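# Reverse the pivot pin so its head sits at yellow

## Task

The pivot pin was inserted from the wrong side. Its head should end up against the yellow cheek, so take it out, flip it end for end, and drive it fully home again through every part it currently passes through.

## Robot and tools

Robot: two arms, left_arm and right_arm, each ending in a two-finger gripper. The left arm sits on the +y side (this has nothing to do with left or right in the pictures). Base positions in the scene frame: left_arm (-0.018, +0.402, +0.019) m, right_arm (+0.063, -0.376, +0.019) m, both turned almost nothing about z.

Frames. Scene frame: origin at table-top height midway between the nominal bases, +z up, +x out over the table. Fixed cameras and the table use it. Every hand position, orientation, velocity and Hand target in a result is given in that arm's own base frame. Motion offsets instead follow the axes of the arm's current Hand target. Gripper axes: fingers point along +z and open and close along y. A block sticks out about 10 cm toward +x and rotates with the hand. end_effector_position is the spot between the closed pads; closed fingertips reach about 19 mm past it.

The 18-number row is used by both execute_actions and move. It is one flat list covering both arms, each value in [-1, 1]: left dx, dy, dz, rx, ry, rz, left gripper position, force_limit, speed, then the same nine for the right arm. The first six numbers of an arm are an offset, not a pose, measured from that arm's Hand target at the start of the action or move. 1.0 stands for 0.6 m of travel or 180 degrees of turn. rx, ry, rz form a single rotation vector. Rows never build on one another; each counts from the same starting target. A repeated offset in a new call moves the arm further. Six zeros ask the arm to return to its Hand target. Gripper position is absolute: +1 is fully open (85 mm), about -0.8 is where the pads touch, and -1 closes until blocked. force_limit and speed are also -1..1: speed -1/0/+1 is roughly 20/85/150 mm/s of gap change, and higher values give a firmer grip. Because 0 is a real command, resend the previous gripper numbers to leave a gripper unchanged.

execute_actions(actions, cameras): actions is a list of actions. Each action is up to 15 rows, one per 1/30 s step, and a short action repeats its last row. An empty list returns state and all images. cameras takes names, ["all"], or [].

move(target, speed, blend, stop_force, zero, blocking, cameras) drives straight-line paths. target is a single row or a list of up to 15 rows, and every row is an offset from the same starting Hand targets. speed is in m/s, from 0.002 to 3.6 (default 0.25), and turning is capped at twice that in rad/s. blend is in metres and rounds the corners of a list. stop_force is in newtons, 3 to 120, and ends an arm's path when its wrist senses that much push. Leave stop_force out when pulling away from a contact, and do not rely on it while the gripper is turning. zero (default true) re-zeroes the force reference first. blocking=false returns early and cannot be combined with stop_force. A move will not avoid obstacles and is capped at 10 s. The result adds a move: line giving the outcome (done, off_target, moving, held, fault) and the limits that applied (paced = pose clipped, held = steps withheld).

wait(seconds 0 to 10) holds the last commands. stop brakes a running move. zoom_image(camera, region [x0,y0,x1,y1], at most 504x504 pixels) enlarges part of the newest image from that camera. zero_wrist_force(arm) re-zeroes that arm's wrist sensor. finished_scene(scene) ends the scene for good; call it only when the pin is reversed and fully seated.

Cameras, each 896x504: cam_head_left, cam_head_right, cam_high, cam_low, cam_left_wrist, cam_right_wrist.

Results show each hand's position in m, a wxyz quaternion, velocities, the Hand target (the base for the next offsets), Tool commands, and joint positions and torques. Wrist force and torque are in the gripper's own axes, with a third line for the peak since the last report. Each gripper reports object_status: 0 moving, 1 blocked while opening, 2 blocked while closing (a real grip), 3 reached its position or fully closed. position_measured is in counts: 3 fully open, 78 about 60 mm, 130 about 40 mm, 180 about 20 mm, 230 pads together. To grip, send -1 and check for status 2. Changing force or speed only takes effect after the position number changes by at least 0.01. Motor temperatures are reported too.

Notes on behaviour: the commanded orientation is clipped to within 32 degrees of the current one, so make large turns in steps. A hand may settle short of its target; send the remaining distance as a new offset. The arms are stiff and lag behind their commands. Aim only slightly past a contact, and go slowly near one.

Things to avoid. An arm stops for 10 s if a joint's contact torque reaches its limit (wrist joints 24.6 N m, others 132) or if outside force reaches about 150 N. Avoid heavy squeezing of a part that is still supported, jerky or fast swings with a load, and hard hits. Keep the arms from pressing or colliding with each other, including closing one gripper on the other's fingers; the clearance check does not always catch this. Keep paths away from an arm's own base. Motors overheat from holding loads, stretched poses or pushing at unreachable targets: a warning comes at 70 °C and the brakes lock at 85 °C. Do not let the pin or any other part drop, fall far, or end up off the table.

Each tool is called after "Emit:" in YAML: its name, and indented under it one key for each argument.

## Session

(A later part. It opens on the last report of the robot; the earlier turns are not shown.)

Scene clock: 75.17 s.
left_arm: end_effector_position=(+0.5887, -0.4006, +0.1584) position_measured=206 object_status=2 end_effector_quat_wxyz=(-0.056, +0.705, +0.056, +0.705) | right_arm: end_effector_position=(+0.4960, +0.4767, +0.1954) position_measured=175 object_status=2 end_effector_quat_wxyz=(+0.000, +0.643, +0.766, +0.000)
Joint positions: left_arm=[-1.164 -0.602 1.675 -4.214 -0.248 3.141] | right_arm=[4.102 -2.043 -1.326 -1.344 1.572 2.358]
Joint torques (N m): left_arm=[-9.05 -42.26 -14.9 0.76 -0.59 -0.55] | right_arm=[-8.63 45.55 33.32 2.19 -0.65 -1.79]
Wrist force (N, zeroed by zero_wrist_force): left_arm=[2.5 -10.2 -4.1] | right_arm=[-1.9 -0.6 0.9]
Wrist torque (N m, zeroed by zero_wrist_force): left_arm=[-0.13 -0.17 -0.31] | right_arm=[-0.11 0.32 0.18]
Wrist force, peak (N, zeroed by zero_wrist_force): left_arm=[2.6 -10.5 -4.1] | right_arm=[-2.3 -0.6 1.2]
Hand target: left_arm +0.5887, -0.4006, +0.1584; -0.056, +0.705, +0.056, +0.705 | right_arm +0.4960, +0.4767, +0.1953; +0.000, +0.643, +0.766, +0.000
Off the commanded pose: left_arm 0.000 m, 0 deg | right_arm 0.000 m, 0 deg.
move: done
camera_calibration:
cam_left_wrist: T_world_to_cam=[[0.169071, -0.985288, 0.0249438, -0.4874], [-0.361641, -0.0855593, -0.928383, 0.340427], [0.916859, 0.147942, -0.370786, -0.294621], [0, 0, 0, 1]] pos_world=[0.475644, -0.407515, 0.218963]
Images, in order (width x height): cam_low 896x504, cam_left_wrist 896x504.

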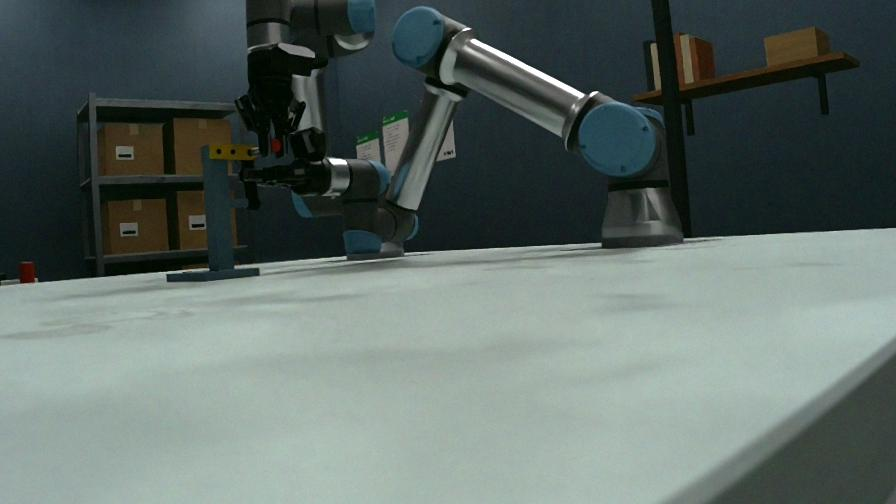

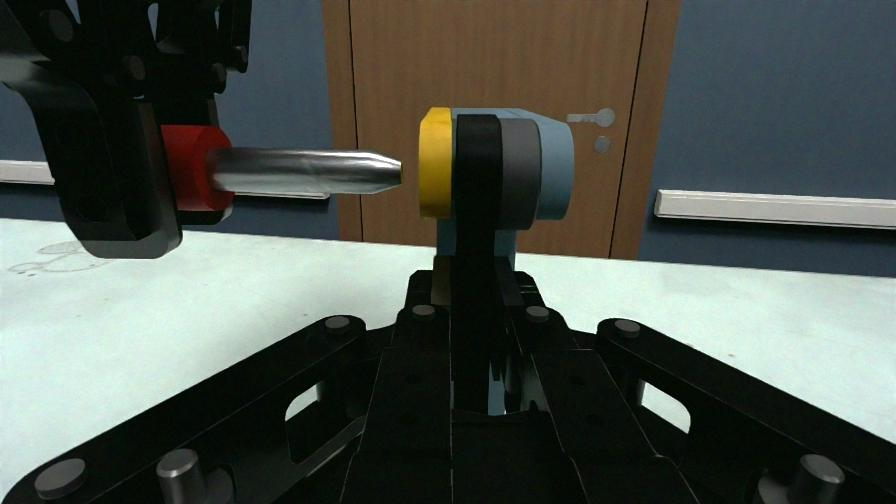

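Emit:
move:
  target: [0,0,0,0,0,0,-1,-1,-1,0,0.0025,0,0,0,0,-1,-0.3,-1]
  speed: 0.05

Emit:
zero_wrist_force:
  arm: "right_arm"

Emit:
move:
  target: [0,0,0,0,0,0,-1,-1,-1,-0.030,0,0,0,0,0,-1,-0.3,-1]
  speed: 0.01
  stop_force: 6
  cameras: ["cam_left_wrist","cam_low"]

Emit:
zoom_image:
  camera: "cam_left_wrist"
  region: [260, 90, 600, 260]

Emit:
zoom_image:
  camera: "cam_low"
  region: [240, 142, 270, 164]

Scene clock: 77.50 s.
left_arm: end_effector_position=(+0.5887, -0.4006, +0.1584) position_measured=206 object_status=2 end_effector_quat_wxyz=(-0.056, +0.705, +0.056, +0.705) | right_arm: end_effector_position=(+0.4975, +0.4769, +0.1953) position_measured=175 object_status=2 end_effector_quat_wxyz=(+0.000, +0.643, +0.766, +0.000)
Joint positions: left_arm=[-1.164 -0.602 1.675 -4.214 -0.248 3.141] | right_arm=[4.1 -2.046 -1.322 -1.345 1.572 2.356]
Joint torques (N m): left_arm=[-8.02 -41.88 -14.79 0.91 -0.46 -0.38] | right_arm=[-9.65 42.89 34.38 1.98 -0.55 -2.01]
Wrist force (N, zeroed by zero_wrist_force): left_arm=[2.5 -10.2 -4.0] | right_arm=[-2.0 -0.4 1.1]
Wrist torque (N m, zeroed by zero_wrist_force): left_arm=[-0.11 -0.15 -0.31] | right_arm=[-0.08 0.34 0.19]
Wrist force, peak (N, zeroed by zero_wrist_force): left_arm=[2.6 -10.6 -4.2] | right_arm=[-2.1 -0.9 1.3]
Hand target: left_arm +0.5887, -0.4006, +0.1584; -0.056, +0.705, +0.056, +0.705 | right_arm +0.4975, +0.4769, +0.1953; +0.000, +0.643, +0.766, +0.000
Off the commanded pose: left_arm 0.000 m, 0 deg | right_arm 0.000 m, 0 deg.
move: done

Wrist force sensor zeroed.

Scene clock: 79.87 s.
left_arm: end_effector_position=(+0.5887, -0.4006, +0.1584) position_measured=206 object_status=2 end_effector_quat_wxyz=(-0.056, +0.705, +0.056, +0.705) | right_arm: end_effector_position=(+0.4997, +0.4641, +0.1953) position_measured=175 object_status=2 end_effector_quat_wxyz=(-0.001, +0.643, +0.766, +0.000)
Joint positions: left_arm=[-1.164 -0.602 1.675 -4.214 -0.248 3.141] | right_arm=[4.086 -2.029 -1.348 -1.337 1.572 2.343]
Joint torques (N m): left_arm=[-7.72 -41.39 -15.71 1.15 -0.55 -0.43] | right_arm=[3.9 39.42 39.89 2.87 -2.28 1.99]
Wrist force (N, zeroed by zero_wrist_force): left_arm=[2.9 -10.2 -3.9] | right_arm=[2.0 -9.4 -1.0]
Wrist torque (N m, zeroed by zero_wrist_force): left_arm=[-0.11 -0.18 -0.32] | right_arm=[0.00 -0.08 0.55]
Wrist force, peak (N, zeroed by zero_wrist_force): left_arm=[3.3 -10.3 -3.7] | right_arm=[6.3 -10.6 -1.1]
Hand target: left_arm +0.5887, -0.4006, +0.1584; -0.056, +0.705, +0.056, +0.705 | right_arm +0.4997, +0.4641, +0.1953; -0.001, +0.643, +0.766, +0.000 (not the last commanded pose)
Off the commanded pose: left_arm 0.000 m, 0 deg | right_arm 0.005 m, 0 deg.
move: contact (right_arm)
camera_calibration:
cam_left_wrist: T_world_to_cam=[[0.169071, -0.985288, 0.0249438, -0.4874], [-0.361641, -0.0855593, -0.928383, 0.340427], [0.916859, 0.147942, -0.370786, -0.294621], [0, 0, 0, 1]] pos_world=[0.475644, -0.407515, 0.218963]
Images, in order (width x height): cam_low 896x504, cam_left_wrist 896x504.

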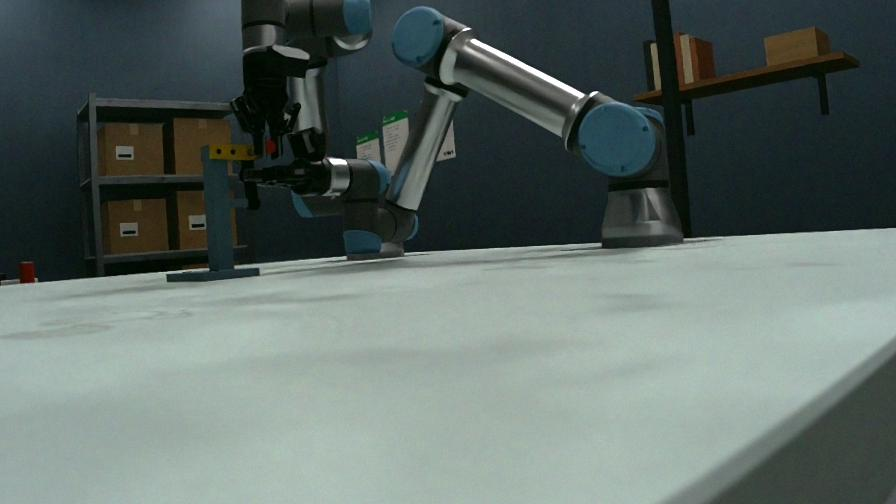

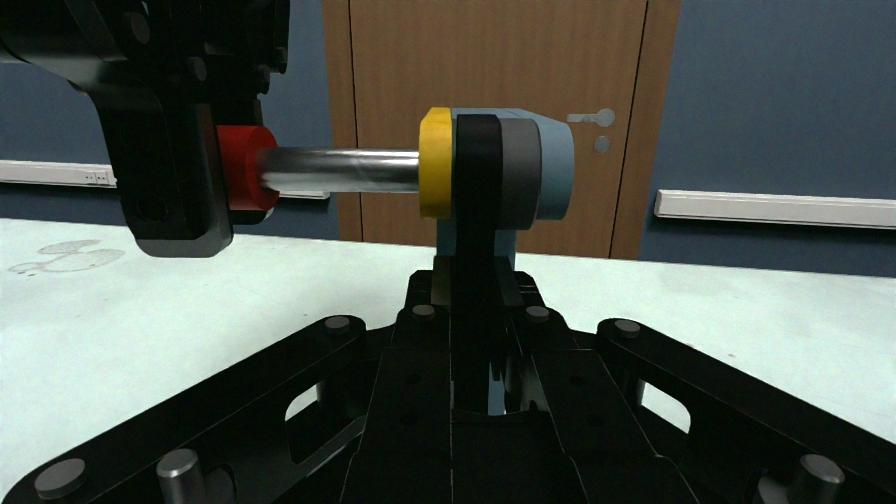

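Scaled by 1.482.

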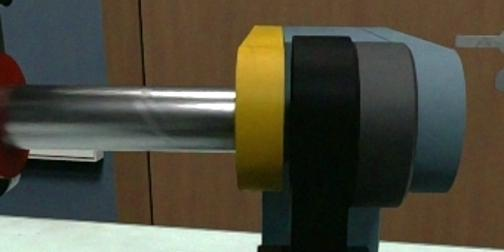

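Scaled by 16.800.

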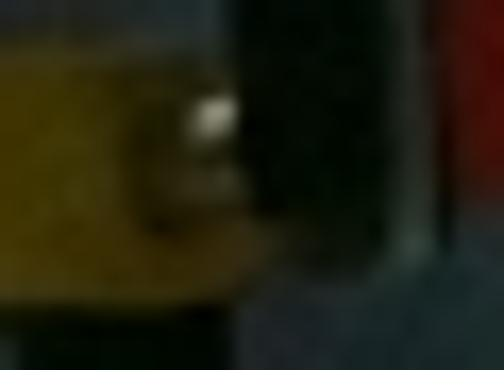

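Emit:
move:
  target: [0,0,0,0,0,0,-1,-1,-1,0,-0.0006,0,0,0,0,-1,-0.3,-1]
  speed: 0.02

Emit:
move:
  target: [0,0,0,0,0,0,-1,-1,-1,-0.030,0,0,0,0,0,-1,-0.3,-1]
  speed: 0.01
  stop_force: 10

Scene clock: 81.50 s.
left_arm: end_effector_position=(+0.5887, -0.4006, +0.1584) position_measured=206 object_status=2 end_effector_quat_wxyz=(-0.056, +0.705, +0.056, +0.705) | right_arm: end_effector_position=(+0.4993, +0.4641, +0.1953) position_measured=175 object_status=2 end_effector_quat_wxyz=(-0.001, +0.643, +0.766, +0.000)
Joint positions: left_arm=[-1.164 -0.602 1.675 -4.214 -0.248 3.141] | right_arm=[4.087 -2.028 -1.349 -1.336 1.572 2.343]
Joint torques (N m): left_arm=[-8.71 -42.39 -16.43 1.26 -0.47 -0.51] | right_arm=[2.86 56.96 10.97 4.45 -2.95 2.01]
Wrist force (N, zeroed by zero_wrist_force): left_arm=[2.6 -10.1 -3.9] | right_arm=[4.2 -6.8 -1.1]
Wrist torque (N m, zeroed by zero_wrist_force): left_arm=[-0.10 -0.16 -0.31] | right_arm=[-0.04 -0.11 0.32]
Wrist force, peak (N, zeroed by zero_wrist_force): left_arm=[3.3 -10.3 -3.8] | right_arm=[2.1 -9.8 -0.4]
Hand target: left_arm +0.5887, -0.4006, +0.1584; -0.056, +0.705, +0.056, +0.705 | right_arm +0.4993, +0.4641, +0.1953; -0.001, +0.643, +0.766, +0.000
Off the commanded pose: left_arm 0.000 m, 0 deg | right_arm 0.000 m, 0 deg.
move: done

Scene clock: 83.93 s.
left_arm: end_effector_position=(+0.5887, -0.4006, +0.1584) position_measured=206 object_status=2 end_effector_quat_wxyz=(-0.056, +0.705, +0.056, +0.705) | right_arm: end_effector_position=(+0.5025, +0.4463, +0.1953) position_measured=175 object_status=2 end_effector_quat_wxyz=(-0.001, +0.643, +0.766, +0.000)
Joint positions: left_arm=[-1.164 -0.602 1.675 -4.214 -0.248 3.141] | right_arm=[4.067 -2.005 -1.383 -1.325 1.572 2.323]
Joint torques (N m): left_arm=[-7.85 -41.76 -15.29 1.13 -5.13 -0.55] | right_arm=[-7.59 32.75 35.78 3.1 -5.81 1.31]
Wrist force (N, zeroed by zero_wrist_force): left_arm=[17.3 -12.8 -12.1] | right_arm=[14.0 -19.5 -9.6]
Wrist torque (N m, zeroed by zero_wrist_force): left_arm=[-0.07 -0.61 -0.27] | right_arm=[0.04 -0.27 0.71]
Wrist force, peak (N, zeroed by zero_wrist_force): left_arm=[17.3 -13.3 -12.2] | right_arm=[14.1 -20.2 -8.8]
Hand target: left_arm +0.5887, -0.4006, +0.1584; -0.056, +0.705, +0.056, +0.705 | right_arm +0.5024, +0.4463, +0.1953; -0.001, +0.643, +0.766, +0.000
Off the commanded pose: left_arm 0.000 m, 0 deg | right_arm 0.000 m, 0 deg.
move: done

Emit:
move:
  target: [0.0006,0,-0.0005,0,0,0,-1,-1,-1,0,-0.0007,-0.0003,0,0,0,-1,-0.3,-1]
  speed: 0.02

Scene clock: 85.33 s.
left_arm: end_effector_position=(+0.5884, -0.4006, +0.1587) position_measured=206 object_status=2 end_effector_quat_wxyz=(-0.056, +0.705, +0.056, +0.705) | right_arm: end_effector_position=(+0.5021, +0.4462, +0.1955) position_measured=175 object_status=2 end_effector_quat_wxyz=(+0.000, +0.643, +0.766, +0.000)
Joint positions: left_arm=[-1.165 -0.603 1.676 -4.214 -0.247 3.141] | right_arm=[4.068 -2.004 -1.384 -1.325 1.572 2.324]
Joint torques (N m): left_arm=[-13.91 -56.54 -8.01 1.69 -0.15 -0.35] | right_arm=[3.54 54.9 13.75 3.66 -2.27 1.94]
Wrist force (N, zeroed by zero_wrist_force): left_arm=[-3.7 -9.4 3.5] | right_arm=[1.6 -11.4 -1.2]
Wrist torque (N m, zeroed by zero_wrist_force): left_arm=[-0.08 -0.01 -0.27] | right_arm=[0.02 -0.06 0.47]
Wrist force, peak (N, zeroed by zero_wrist_force): left_arm=[17.8 -13.1 -12.8] | right_arm=[14.1 -20.2 -9.7]
Hand target: left_arm +0.5884, -0.4006, +0.1587; -0.056, +0.705, +0.056, +0.705 | right_arm +0.5020, +0.4463, +0.1955; -0.001, +0.643, +0.766, +0.000
Off the commanded pose: left_arm 0.000 m, 0 deg | right_arm 0.000 m, 0 deg.
move: done

Emit:
move:
  target: [0,0,0,0,0,0,-1,-1,-1,-0.0005,-0.0005,0,0,0,0,-1,-0.3,-1]
  speed: 0.02

Emit:
move:
  target: [0,0,0,0,0,0,-1,-1,-1,-0.025,0,0,0,0,0,-1,-0.3,-1]
  speed: 0.01
  stop_force: 12
  cameras: ["cam_left_wrist"]

Scene clock: 88.93 s.
left_arm: end_effector_position=(+0.5884, -0.4006, +0.1587) position_measured=206 object_status=2 end_effector_quat_wxyz=(-0.056, +0.705, +0.056, +0.705) | right_arm: end_effector_position=(+0.5018, +0.4459, +0.1955) position_measured=175 object_status=2 end_effector_quat_wxyz=(-0.001, +0.643, +0.766, +0.000)
Joint positions: left_arm=[-1.165 -0.603 1.676 -4.214 -0.247 3.141] | right_arm=[4.068 -2.003 -1.385 -1.325 1.572 2.324]
Joint torques (N m): left_arm=[-14.47 -57.6 -16.93 -0.61 -0.44 -0.69] | right_arm=[-1.41 55.23 13.31 5.04 -1.27 0.59]
Wrist force (N, zeroed by zero_wrist_force): left_arm=[-4.9 -10.0 3.9] | right_arm=[1.8 -6.8 -1.1]
Wrist torque (N m, zeroed by zero_wrist_force): left_arm=[-0.10 0.03 -0.27] | right_arm=[-0.04 -0.06 0.26]
Wrist force, peak (N, zeroed by zero_wrist_force): left_arm=[-5.7 -10.2 3.7] | right_arm=[1.2 -11.8 -0.9]
Hand target: left_arm +0.5884, -0.4006, +0.1587; -0.056, +0.705, +0.056, +0.705 | right_arm +0.5018, +0.4459, +0.1955; -0.001, +0.643, +0.766, +0.000
Off the commanded pose: left_arm 0.000 m, 0 deg | right_arm 0.000 m, 0 deg.
move: done

Scene clock: 91.37 s.
left_arm: end_effector_position=(+0.5884, -0.4006, +0.1587) position_measured=206 object_status=2 end_effector_quat_wxyz=(-0.056, +0.705, +0.056, +0.705) | right_arm: end_effector_position=(+0.5041, +0.4327, +0.1955) position_measured=175 object_status=2 end_effector_quat_wxyz=(-0.001, +0.643, +0.766, +0.000)
Joint positions: left_arm=[-1.165 -0.603 1.676 -4.214 -0.247 3.141] | right_arm=[4.053 -1.987 -1.409 -1.317 1.572 2.309]
Joint torques (N m): left_arm=[-9.88 -50.03 -16.52 -0.63 -0.83 -0.81] | right_arm=[-3.36 36.5 40.65 5.15 -5.86 1.88]
Wrist force (N, zeroed by zero_wrist_force): left_arm=[2.3 -10.3 3.4] | right_arm=[8.9 -21.3 -3.8]
Wrist torque (N m, zeroed by zero_wrist_force): left_arm=[-0.15 -0.17 -0.27] | right_arm=[0.02 -0.15 0.37]
Wrist force, peak (N, zeroed by zero_wrist_force): left_arm=[-5.3 -10.1 4.2] | right_arm=[21.3 -18.1 -1.6]
Hand target: left_arm +0.5884, -0.4006, +0.1587; -0.056, +0.705, +0.056, +0.705 | right_arm +0.5041, +0.4327, +0.1955; -0.001, +0.643, +0.766, +0.000 (not the last commanded pose)
Off the commanded pose: left_arm 0.000 m, 0 deg | right_arm 0.002 m, 0 deg.
move: contact (right_arm)
camera_calibration:
cam_left_wrist: T_world_to_cam=[[0.169071, -0.985288, 0.0249438, -0.487455], [-0.361641, -0.0855593, -0.928383, 0.340589], [0.916859, 0.147942, -0.370786, -0.29422], [0, 0, 0, 1]] pos_world=[0.475344, -0.407615, 0.219263]
Images, in order (width x height): cam_left_wrist 896x504.

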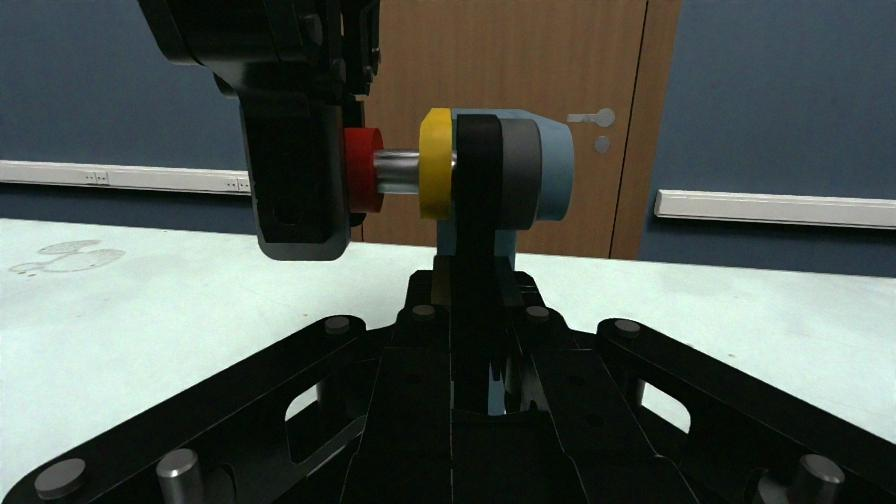

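Emit:
move:
  target: [0,0,0,0,0,0,-1,-1,-1,0,-0.001,0,0,0,0,-1,-0.3,-1]
  speed: 0.02

Emit:
move:
  target: [0,0,0,0,0,0,-1,-1,-1,-0.023,-0.0006,0,0,0,0,-1,-0.3,-1]
  speed: 0.01
  stop_force: 16
  cameras: ["cam_left_wrist"]

Scene clock: 93.07 s.
left_arm: end_effector_position=(+0.5884, -0.4006, +0.1587) position_measured=206 object_status=2 end_effector_quat_wxyz=(-0.056, +0.705, +0.056, +0.705) | right_arm: end_effector_position=(+0.5035, +0.4326, +0.1955) position_measured=175 object_status=2 end_effector_quat_wxyz=(+0.000, +0.643, +0.766, +0.000)
Joint positions: left_arm=[-1.165 -0.603 1.676 -4.214 -0.247 3.141] | right_arm=[4.053 -1.986 -1.411 -1.317 1.572 2.309]
Joint torques (N m): left_arm=[-4.81 -47.3 -16.03 -0.68 -1.02 -0.69] | right_arm=[5.72 54.91 13.53 4.81 -0.79 2.29]
Wrist force (N, zeroed by zero_wrist_force): left_arm=[0.2 -8.9 0.9] | right_arm=[0.6 -4.6 -1.0]
Wrist torque (N m, zeroed by zero_wrist_force): left_arm=[-0.10 -0.08 -0.30] | right_arm=[-0.02 -0.05 0.07]
Wrist force, peak (N, zeroed by zero_wrist_force): left_arm=[2.8 -10.3 3.5] | right_arm=[9.2 -21.7 -3.5]
Hand target: left_arm +0.5884, -0.4006, +0.1587; -0.056, +0.705, +0.056, +0.705 | right_arm +0.5035, +0.4326, +0.1955; -0.001, +0.643, +0.766, +0.000
Off the commanded pose: left_arm 0.000 m, 0 deg | right_arm 0.000 m, 0 deg.
move: done

Scene clock: 95.33 s.
left_arm: end_effector_position=(+0.5884, -0.4006, +0.1587) position_measured=206 object_status=2 end_effector_quat_wxyz=(-0.056, +0.705, +0.056, +0.705) | right_arm: end_effector_position=(+0.5052, +0.4207, +0.1955) position_measured=175 object_status=2 end_effector_quat_wxyz=(-0.001, +0.643, +0.766, +0.000)
Joint positions: left_arm=[-1.165 -0.603 1.676 -4.214 -0.247 3.141] | right_arm=[4.04 -1.971 -1.433 -1.31 1.572 2.296]
Joint torques (N m): left_arm=[0.02 -46.46 -16.88 -0.59 -1.3 -0.73] | right_arm=[-0.21 36.41 38.75 3.18 -4.09 2.41]
Wrist force (N, zeroed by zero_wrist_force): left_arm=[2.0 -9.6 2.8] | right_arm=[9.2 -9.0 -1.5]
Wrist torque (N m, zeroed by zero_wrist_force): left_arm=[-0.14 -0.16 -0.29] | right_arm=[0.09 -0.15 0.11]
Wrist force, peak (N, zeroed by zero_wrist_force): left_arm=[3.7 -10.4 3.5] | right_arm=[21.0 -6.0 0.4]
Hand target: left_arm +0.5884, -0.4006, +0.1587; -0.056, +0.705, +0.056, +0.705 | right_arm +0.5052, +0.4207, +0.1955; -0.001, +0.643, +0.766, +0.000 (not the last commanded pose)
Off the commanded pose: left_arm 0.000 m, 0 deg | right_arm 0.002 m, 0 deg.
move: contact (right_arm)
camera_calibration:
cam_left_wrist: T_world_to_cam=[[0.169071, -0.985288, 0.0249438, -0.487455], [-0.361641, -0.0855593, -0.928383, 0.340589], [0.916859, 0.147942, -0.370786, -0.29422], [0, 0, 0, 1]] pos_world=[0.475344, -0.407615, 0.219263]
Images, in order (width x height): cam_left_wrist 896x504.

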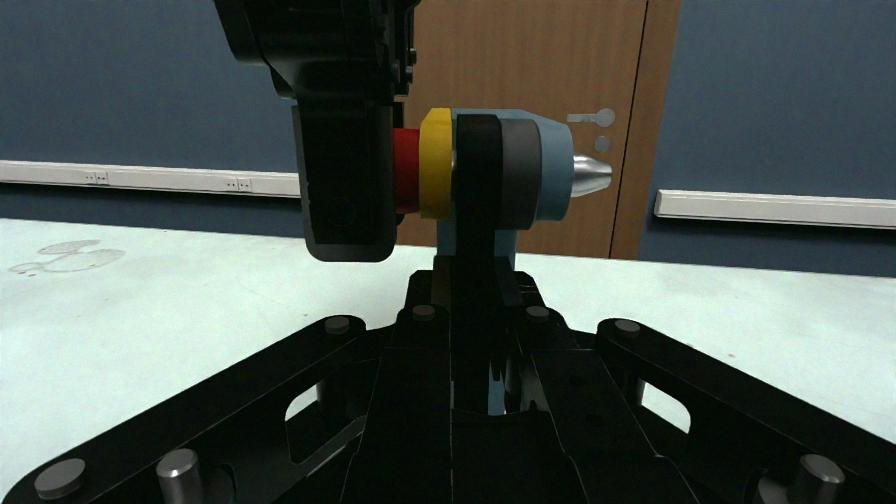

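Emit:
move:
  target: [0,0,0,0,0,0,-1,-1,-1,-0.006,0,0,0,0,0,-1,-0.3,-1]
  speed: 0.005
  stop_force: 20
  cameras: ["cam_left_wrist"]

Emit:
zoom_image:
  camera: "cam_left_wrist"
  region: [370, 90, 640, 260]

Scene clock: 97.10 s.
left_arm: end_effector_position=(+0.5884, -0.4006, +0.1587) position_measured=206 object_status=2 end_effector_quat_wxyz=(-0.056, +0.705, +0.056, +0.705) | right_arm: end_effector_position=(+0.5053, +0.4201, +0.1956) position_measured=175 object_status=2 end_effector_quat_wxyz=(-0.001, +0.643, +0.766, +0.000)
Joint positions: left_arm=[-1.165 -0.603 1.676 -4.214 -0.247 3.141] | right_arm=[4.039 -1.97 -1.434 -1.309 1.572 2.295]
Joint torques (N m): left_arm=[-1.4 -47.7 -16.89 -0.51 -1.49 -0.65] | right_arm=[-7.63 40.3 38.48 1.6 -6.92 2.46]
Wrist force (N, zeroed by zero_wrist_force): left_arm=[6.5 -9.4 6.0] | right_arm=[23.4 -12.1 2.5]
Wrist torque (N m, zeroed by zero_wrist_force): left_arm=[-0.15 -0.42 -0.27] | right_arm=[0.10 -0.40 0.11]
Wrist force, peak (N, zeroed by zero_wrist_force): left_arm=[6.8 -9.6 6.4] | right_arm=[33.9 -8.8 3.2]
Hand target: left_arm +0.5884, -0.4006, +0.1587; -0.056, +0.705, +0.056, +0.705 | right_arm +0.5053, +0.4201, +0.1956; -0.001, +0.643, +0.766, +0.000 (not the last commanded pose)
Off the commanded pose: left_arm 0.000 m, 0 deg | right_arm 0.003 m, 0 deg.
move: contact (right_arm)
camera_calibration:
cam_left_wrist: T_world_to_cam=[[0.169071, -0.985288, 0.0249438, -0.487455], [-0.361641, -0.0855593, -0.928383, 0.340589], [0.916859, 0.147942, -0.370786, -0.29422], [0, 0, 0, 1]] pos_world=[0.475344, -0.407615, 0.219263]
Images, in order (width x height): cam_left_wrist 896x504.

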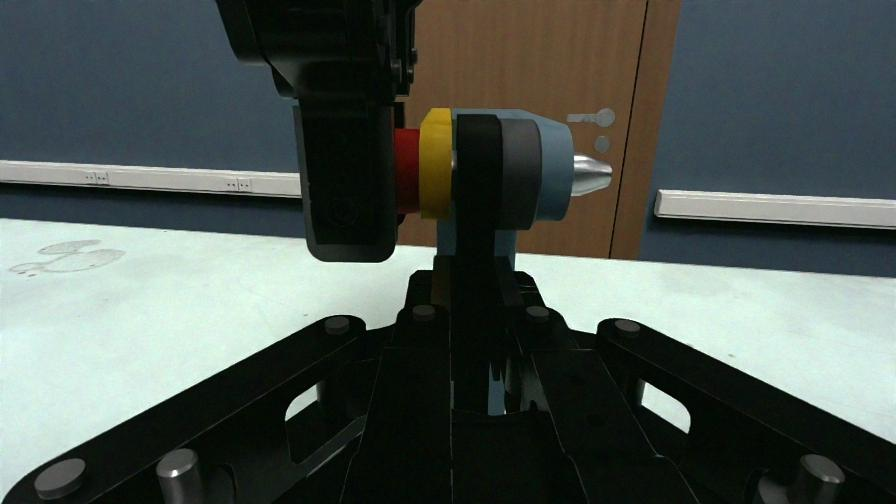

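Scaled by 1.867.

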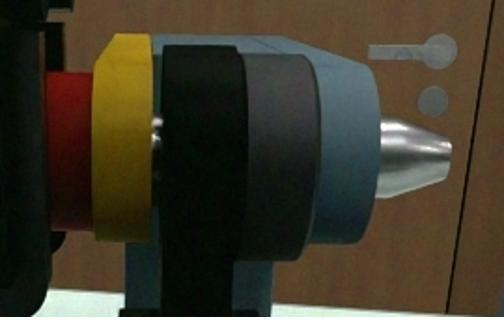

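Emit:
move:
  target: [0,-0.0005,0,0,0,0,-1,-1,-1,0.0007,-0.0005,0,0,0,0,-1,-0.3,-1]
  speed: 0.02

Emit:
execute_actions:
  actions:
    - [[0,0,0,0,0,0,-0.3,-1,-1,0,0,0,0,0,0,-1,-0.3,-1]]
    - [[0,0,0,0,0,0,-0.3,-1,-1,0,0,0,0,0,0,0,-0.3,-0.8]]
    - [[0,0,0,0,0,0,-0.3,-1,-1,0,0,0,0,0,0,0,-0.3,-0.8]]

Emit:
move:
  target:
    - [0,0,-0.15,0,0,0,-0.3,-1,-1,0,0,-0.2,0,0,0,0,-0.3,-0.8]
    - [0,0,-0.2,0,0,0,-0.3,-1,-1,0.1,0,-0.25,0,0,0,0,-0.3,-0.8]
  speed: 0.15
  cameras: ["cam_left_wrist","cam_low","cam_high"]

Emit:
zoom_image:
  camera: "cam_left_wrist"
  region: [340, 90, 610, 360]

Scene clock: 98.60 s.
left_arm: end_effector_position=(+0.5884, -0.4004, +0.1587) position_measured=206 object_status=2 end_effector_quat_wxyz=(-0.056, +0.705, +0.056, +0.705) | right_arm: end_effector_position=(+0.5050, +0.4205, +0.1956) position_measured=175 object_status=2 end_effector_quat_wxyz=(-0.001, +0.643, +0.766, +0.000)
Joint positions: left_arm=[-1.165 -0.603 1.677 -4.214 -0.248 3.141] | right_arm=[4.04 -1.97 -1.434 -1.309 1.572 2.296]
Joint torques (N m): left_arm=[1.94 -53.95 -6.04 -2.21 -3.21 -0.62] | right_arm=[1.54 54.72 14.47 3.11 -2.27 2.1]
Wrist force (N, zeroed by zero_wrist_force): left_arm=[4.2 -2.3 7.4] | right_arm=[8.4 -5.1 0.8]
Wrist torque (N m, zeroed by zero_wrist_force): left_arm=[-0.03 -0.49 -0.10] | right_arm=[0.10 -0.11 0.01]
Wrist force, peak (N, zeroed by zero_wrist_force): left_arm=[6.9 -9.5 6.2] | right_arm=[23.4 -12.3 2.8]
Hand target: left_arm +0.5884, -0.4003, +0.1587; -0.056, +0.705, +0.056, +0.705 | right_arm +0.5050, +0.4204, +0.1956; -0.001, +0.643, +0.766, +0.000
Off the commanded pose: left_arm 0.000 m, 0 deg | right_arm 0.000 m, 0 deg.
move: done

Scene clock: 100.30 s.
left_arm: end_effector_position=(+0.5884, -0.4003, +0.1587) position_measured=167 object_status=3 end_effector_quat_wxyz=(-0.056, +0.705, +0.056, +0.705) | right_arm: end_effector_position=(+0.5050, +0.4204, +0.1956) position_measured=129 object_status=3 end_effector_quat_wxyz=(-0.001, +0.643, +0.766, +0.000)
Joint positions: left_arm=[-1.165 -0.603 1.677 -4.214 -0.248 3.141] | right_arm=[4.04 -1.97 -1.434 -1.309 1.572 2.296]
Joint torques (N m): left_arm=[4.57 -54.97 -12.52 -1.36 2.18 -0.64] | right_arm=[3.35 40.57 16.48 3.15 0.47 0.08]
Wrist force (N, zeroed by zero_wrist_force): left_arm=[0.3 0.0 0.3] | right_arm=[0.8 1.1 -1.2]
Wrist torque (N m, zeroed by zero_wrist_force): left_arm=[0.00 -0.08 0.00] | right_arm=[0.18 -0.16 -0.09]
Wrist force, peak (N, zeroed by zero_wrist_force): left_arm=[3.3 -2.4 7.0] | right_arm=[8.6 -5.2 1.2]
Hand target: left_arm +0.5884, -0.4003, +0.1587; -0.056, +0.705, +0.056, +0.705 | right_arm +0.5050, +0.4204, +0.1956; -0.001, +0.643, +0.766, +0.000
Off the commanded pose: left_arm 0.000 m, 0 deg | right_arm 0.000 m, 0 deg.

Scene clock: 102.37 s.
left_arm: end_effector_position=(+0.4699, -0.4193, +0.1588) position_measured=167 object_status=3 end_effector_quat_wxyz=(-0.056, +0.705, +0.056, +0.705) | right_arm: end_effector_position=(+0.4948, +0.4795, +0.3456) position_measured=129 object_status=3 end_effector_quat_wxyz=(-0.001, +0.643, +0.766, +0.000)
Joint positions: left_arm=[-1.397 -0.653 1.825 -4.309 -0.015 3.136] | right_arm=[4.105 -2.031 -0.959 -1.723 1.572 2.361]
Joint torques (N m): left_arm=[2.01 -41.78 -18.1 1.66 -2.46 -1.7] | right_arm=[-5.31 52.13 24.73 2.9 -0.26 -1.78]
Wrist force (N, zeroed by zero_wrist_force): left_arm=[0.3 0.1 0.3] | right_arm=[0.9 1.1 -1.5]
Wrist torque (N m, zeroed by zero_wrist_force): left_arm=[0.04 -0.08 0.04] | right_arm=[0.19 -0.17 -0.06]
Wrist force, peak (N, zeroed by zero_wrist_force): left_arm=[0.5 0.2 1.7] | right_arm=[0.7 1.2 -3.8]
Hand target: left_arm +0.4699, -0.4193, +0.1587; -0.056, +0.705, +0.056, +0.705 | right_arm +0.4948, +0.4794, +0.3456; -0.001, +0.643, +0.766, +0.000
Off the commanded pose: left_arm 0.000 m, 0 deg | right_arm 0.000 m, 0 deg.
move: done
camera_calibration:
cam_left_wrist: T_world_to_cam=[[0.169071, -0.985288, 0.0249438, -0.485746], [-0.361641, -0.0855593, -0.928383, 0.296143], [0.916859, 0.147942, -0.370786, -0.18282], [0, 0, 0, 1]] pos_world=[0.356844, -0.426215, 0.219263]
Images, in order (width x height): cam_high 896x504, cam_low 896x504, cam_left_wrist 896x504.

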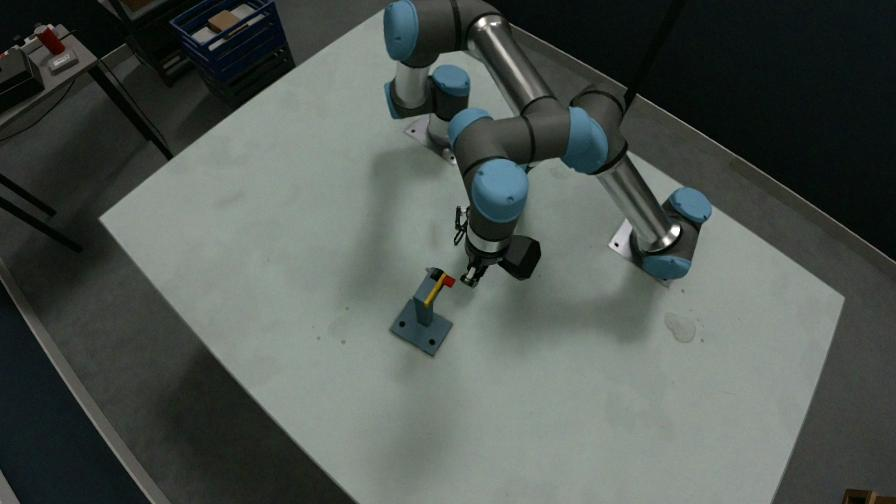

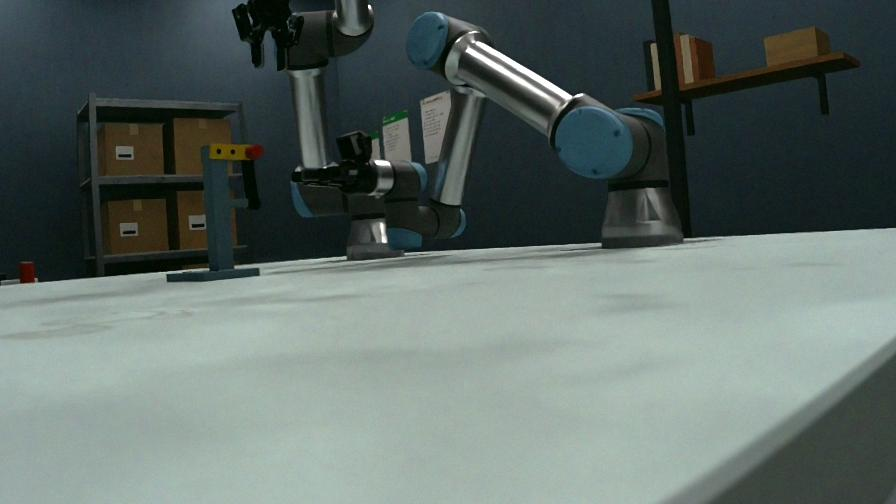

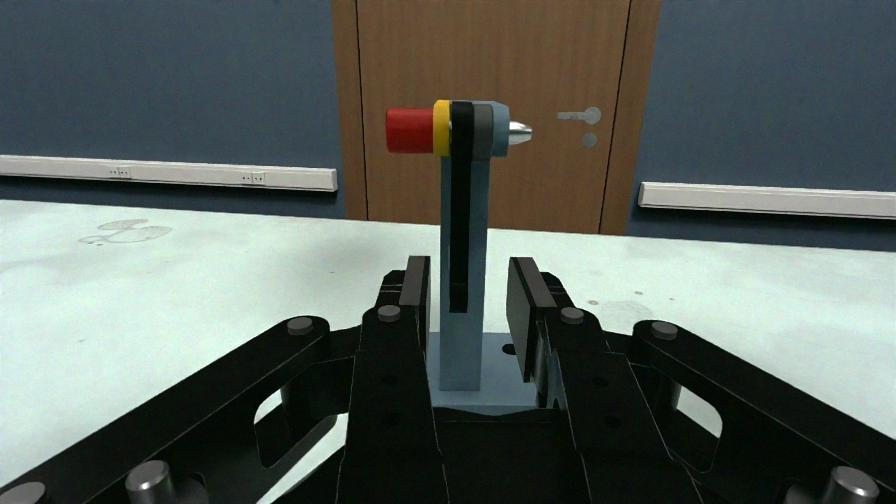

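Scaled by 1.867.

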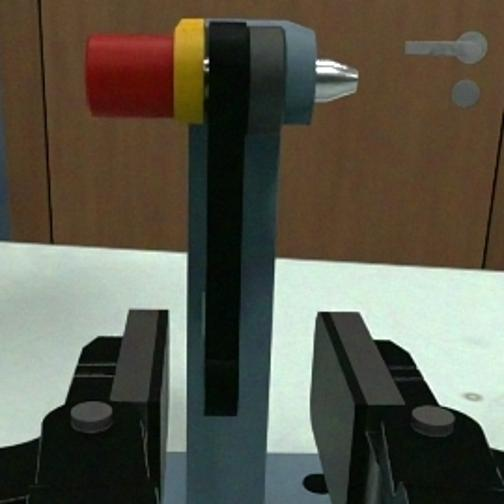

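Seated through everything.

Emit:
finished_scene:
  scene: 1

The scene is finished: the task was done.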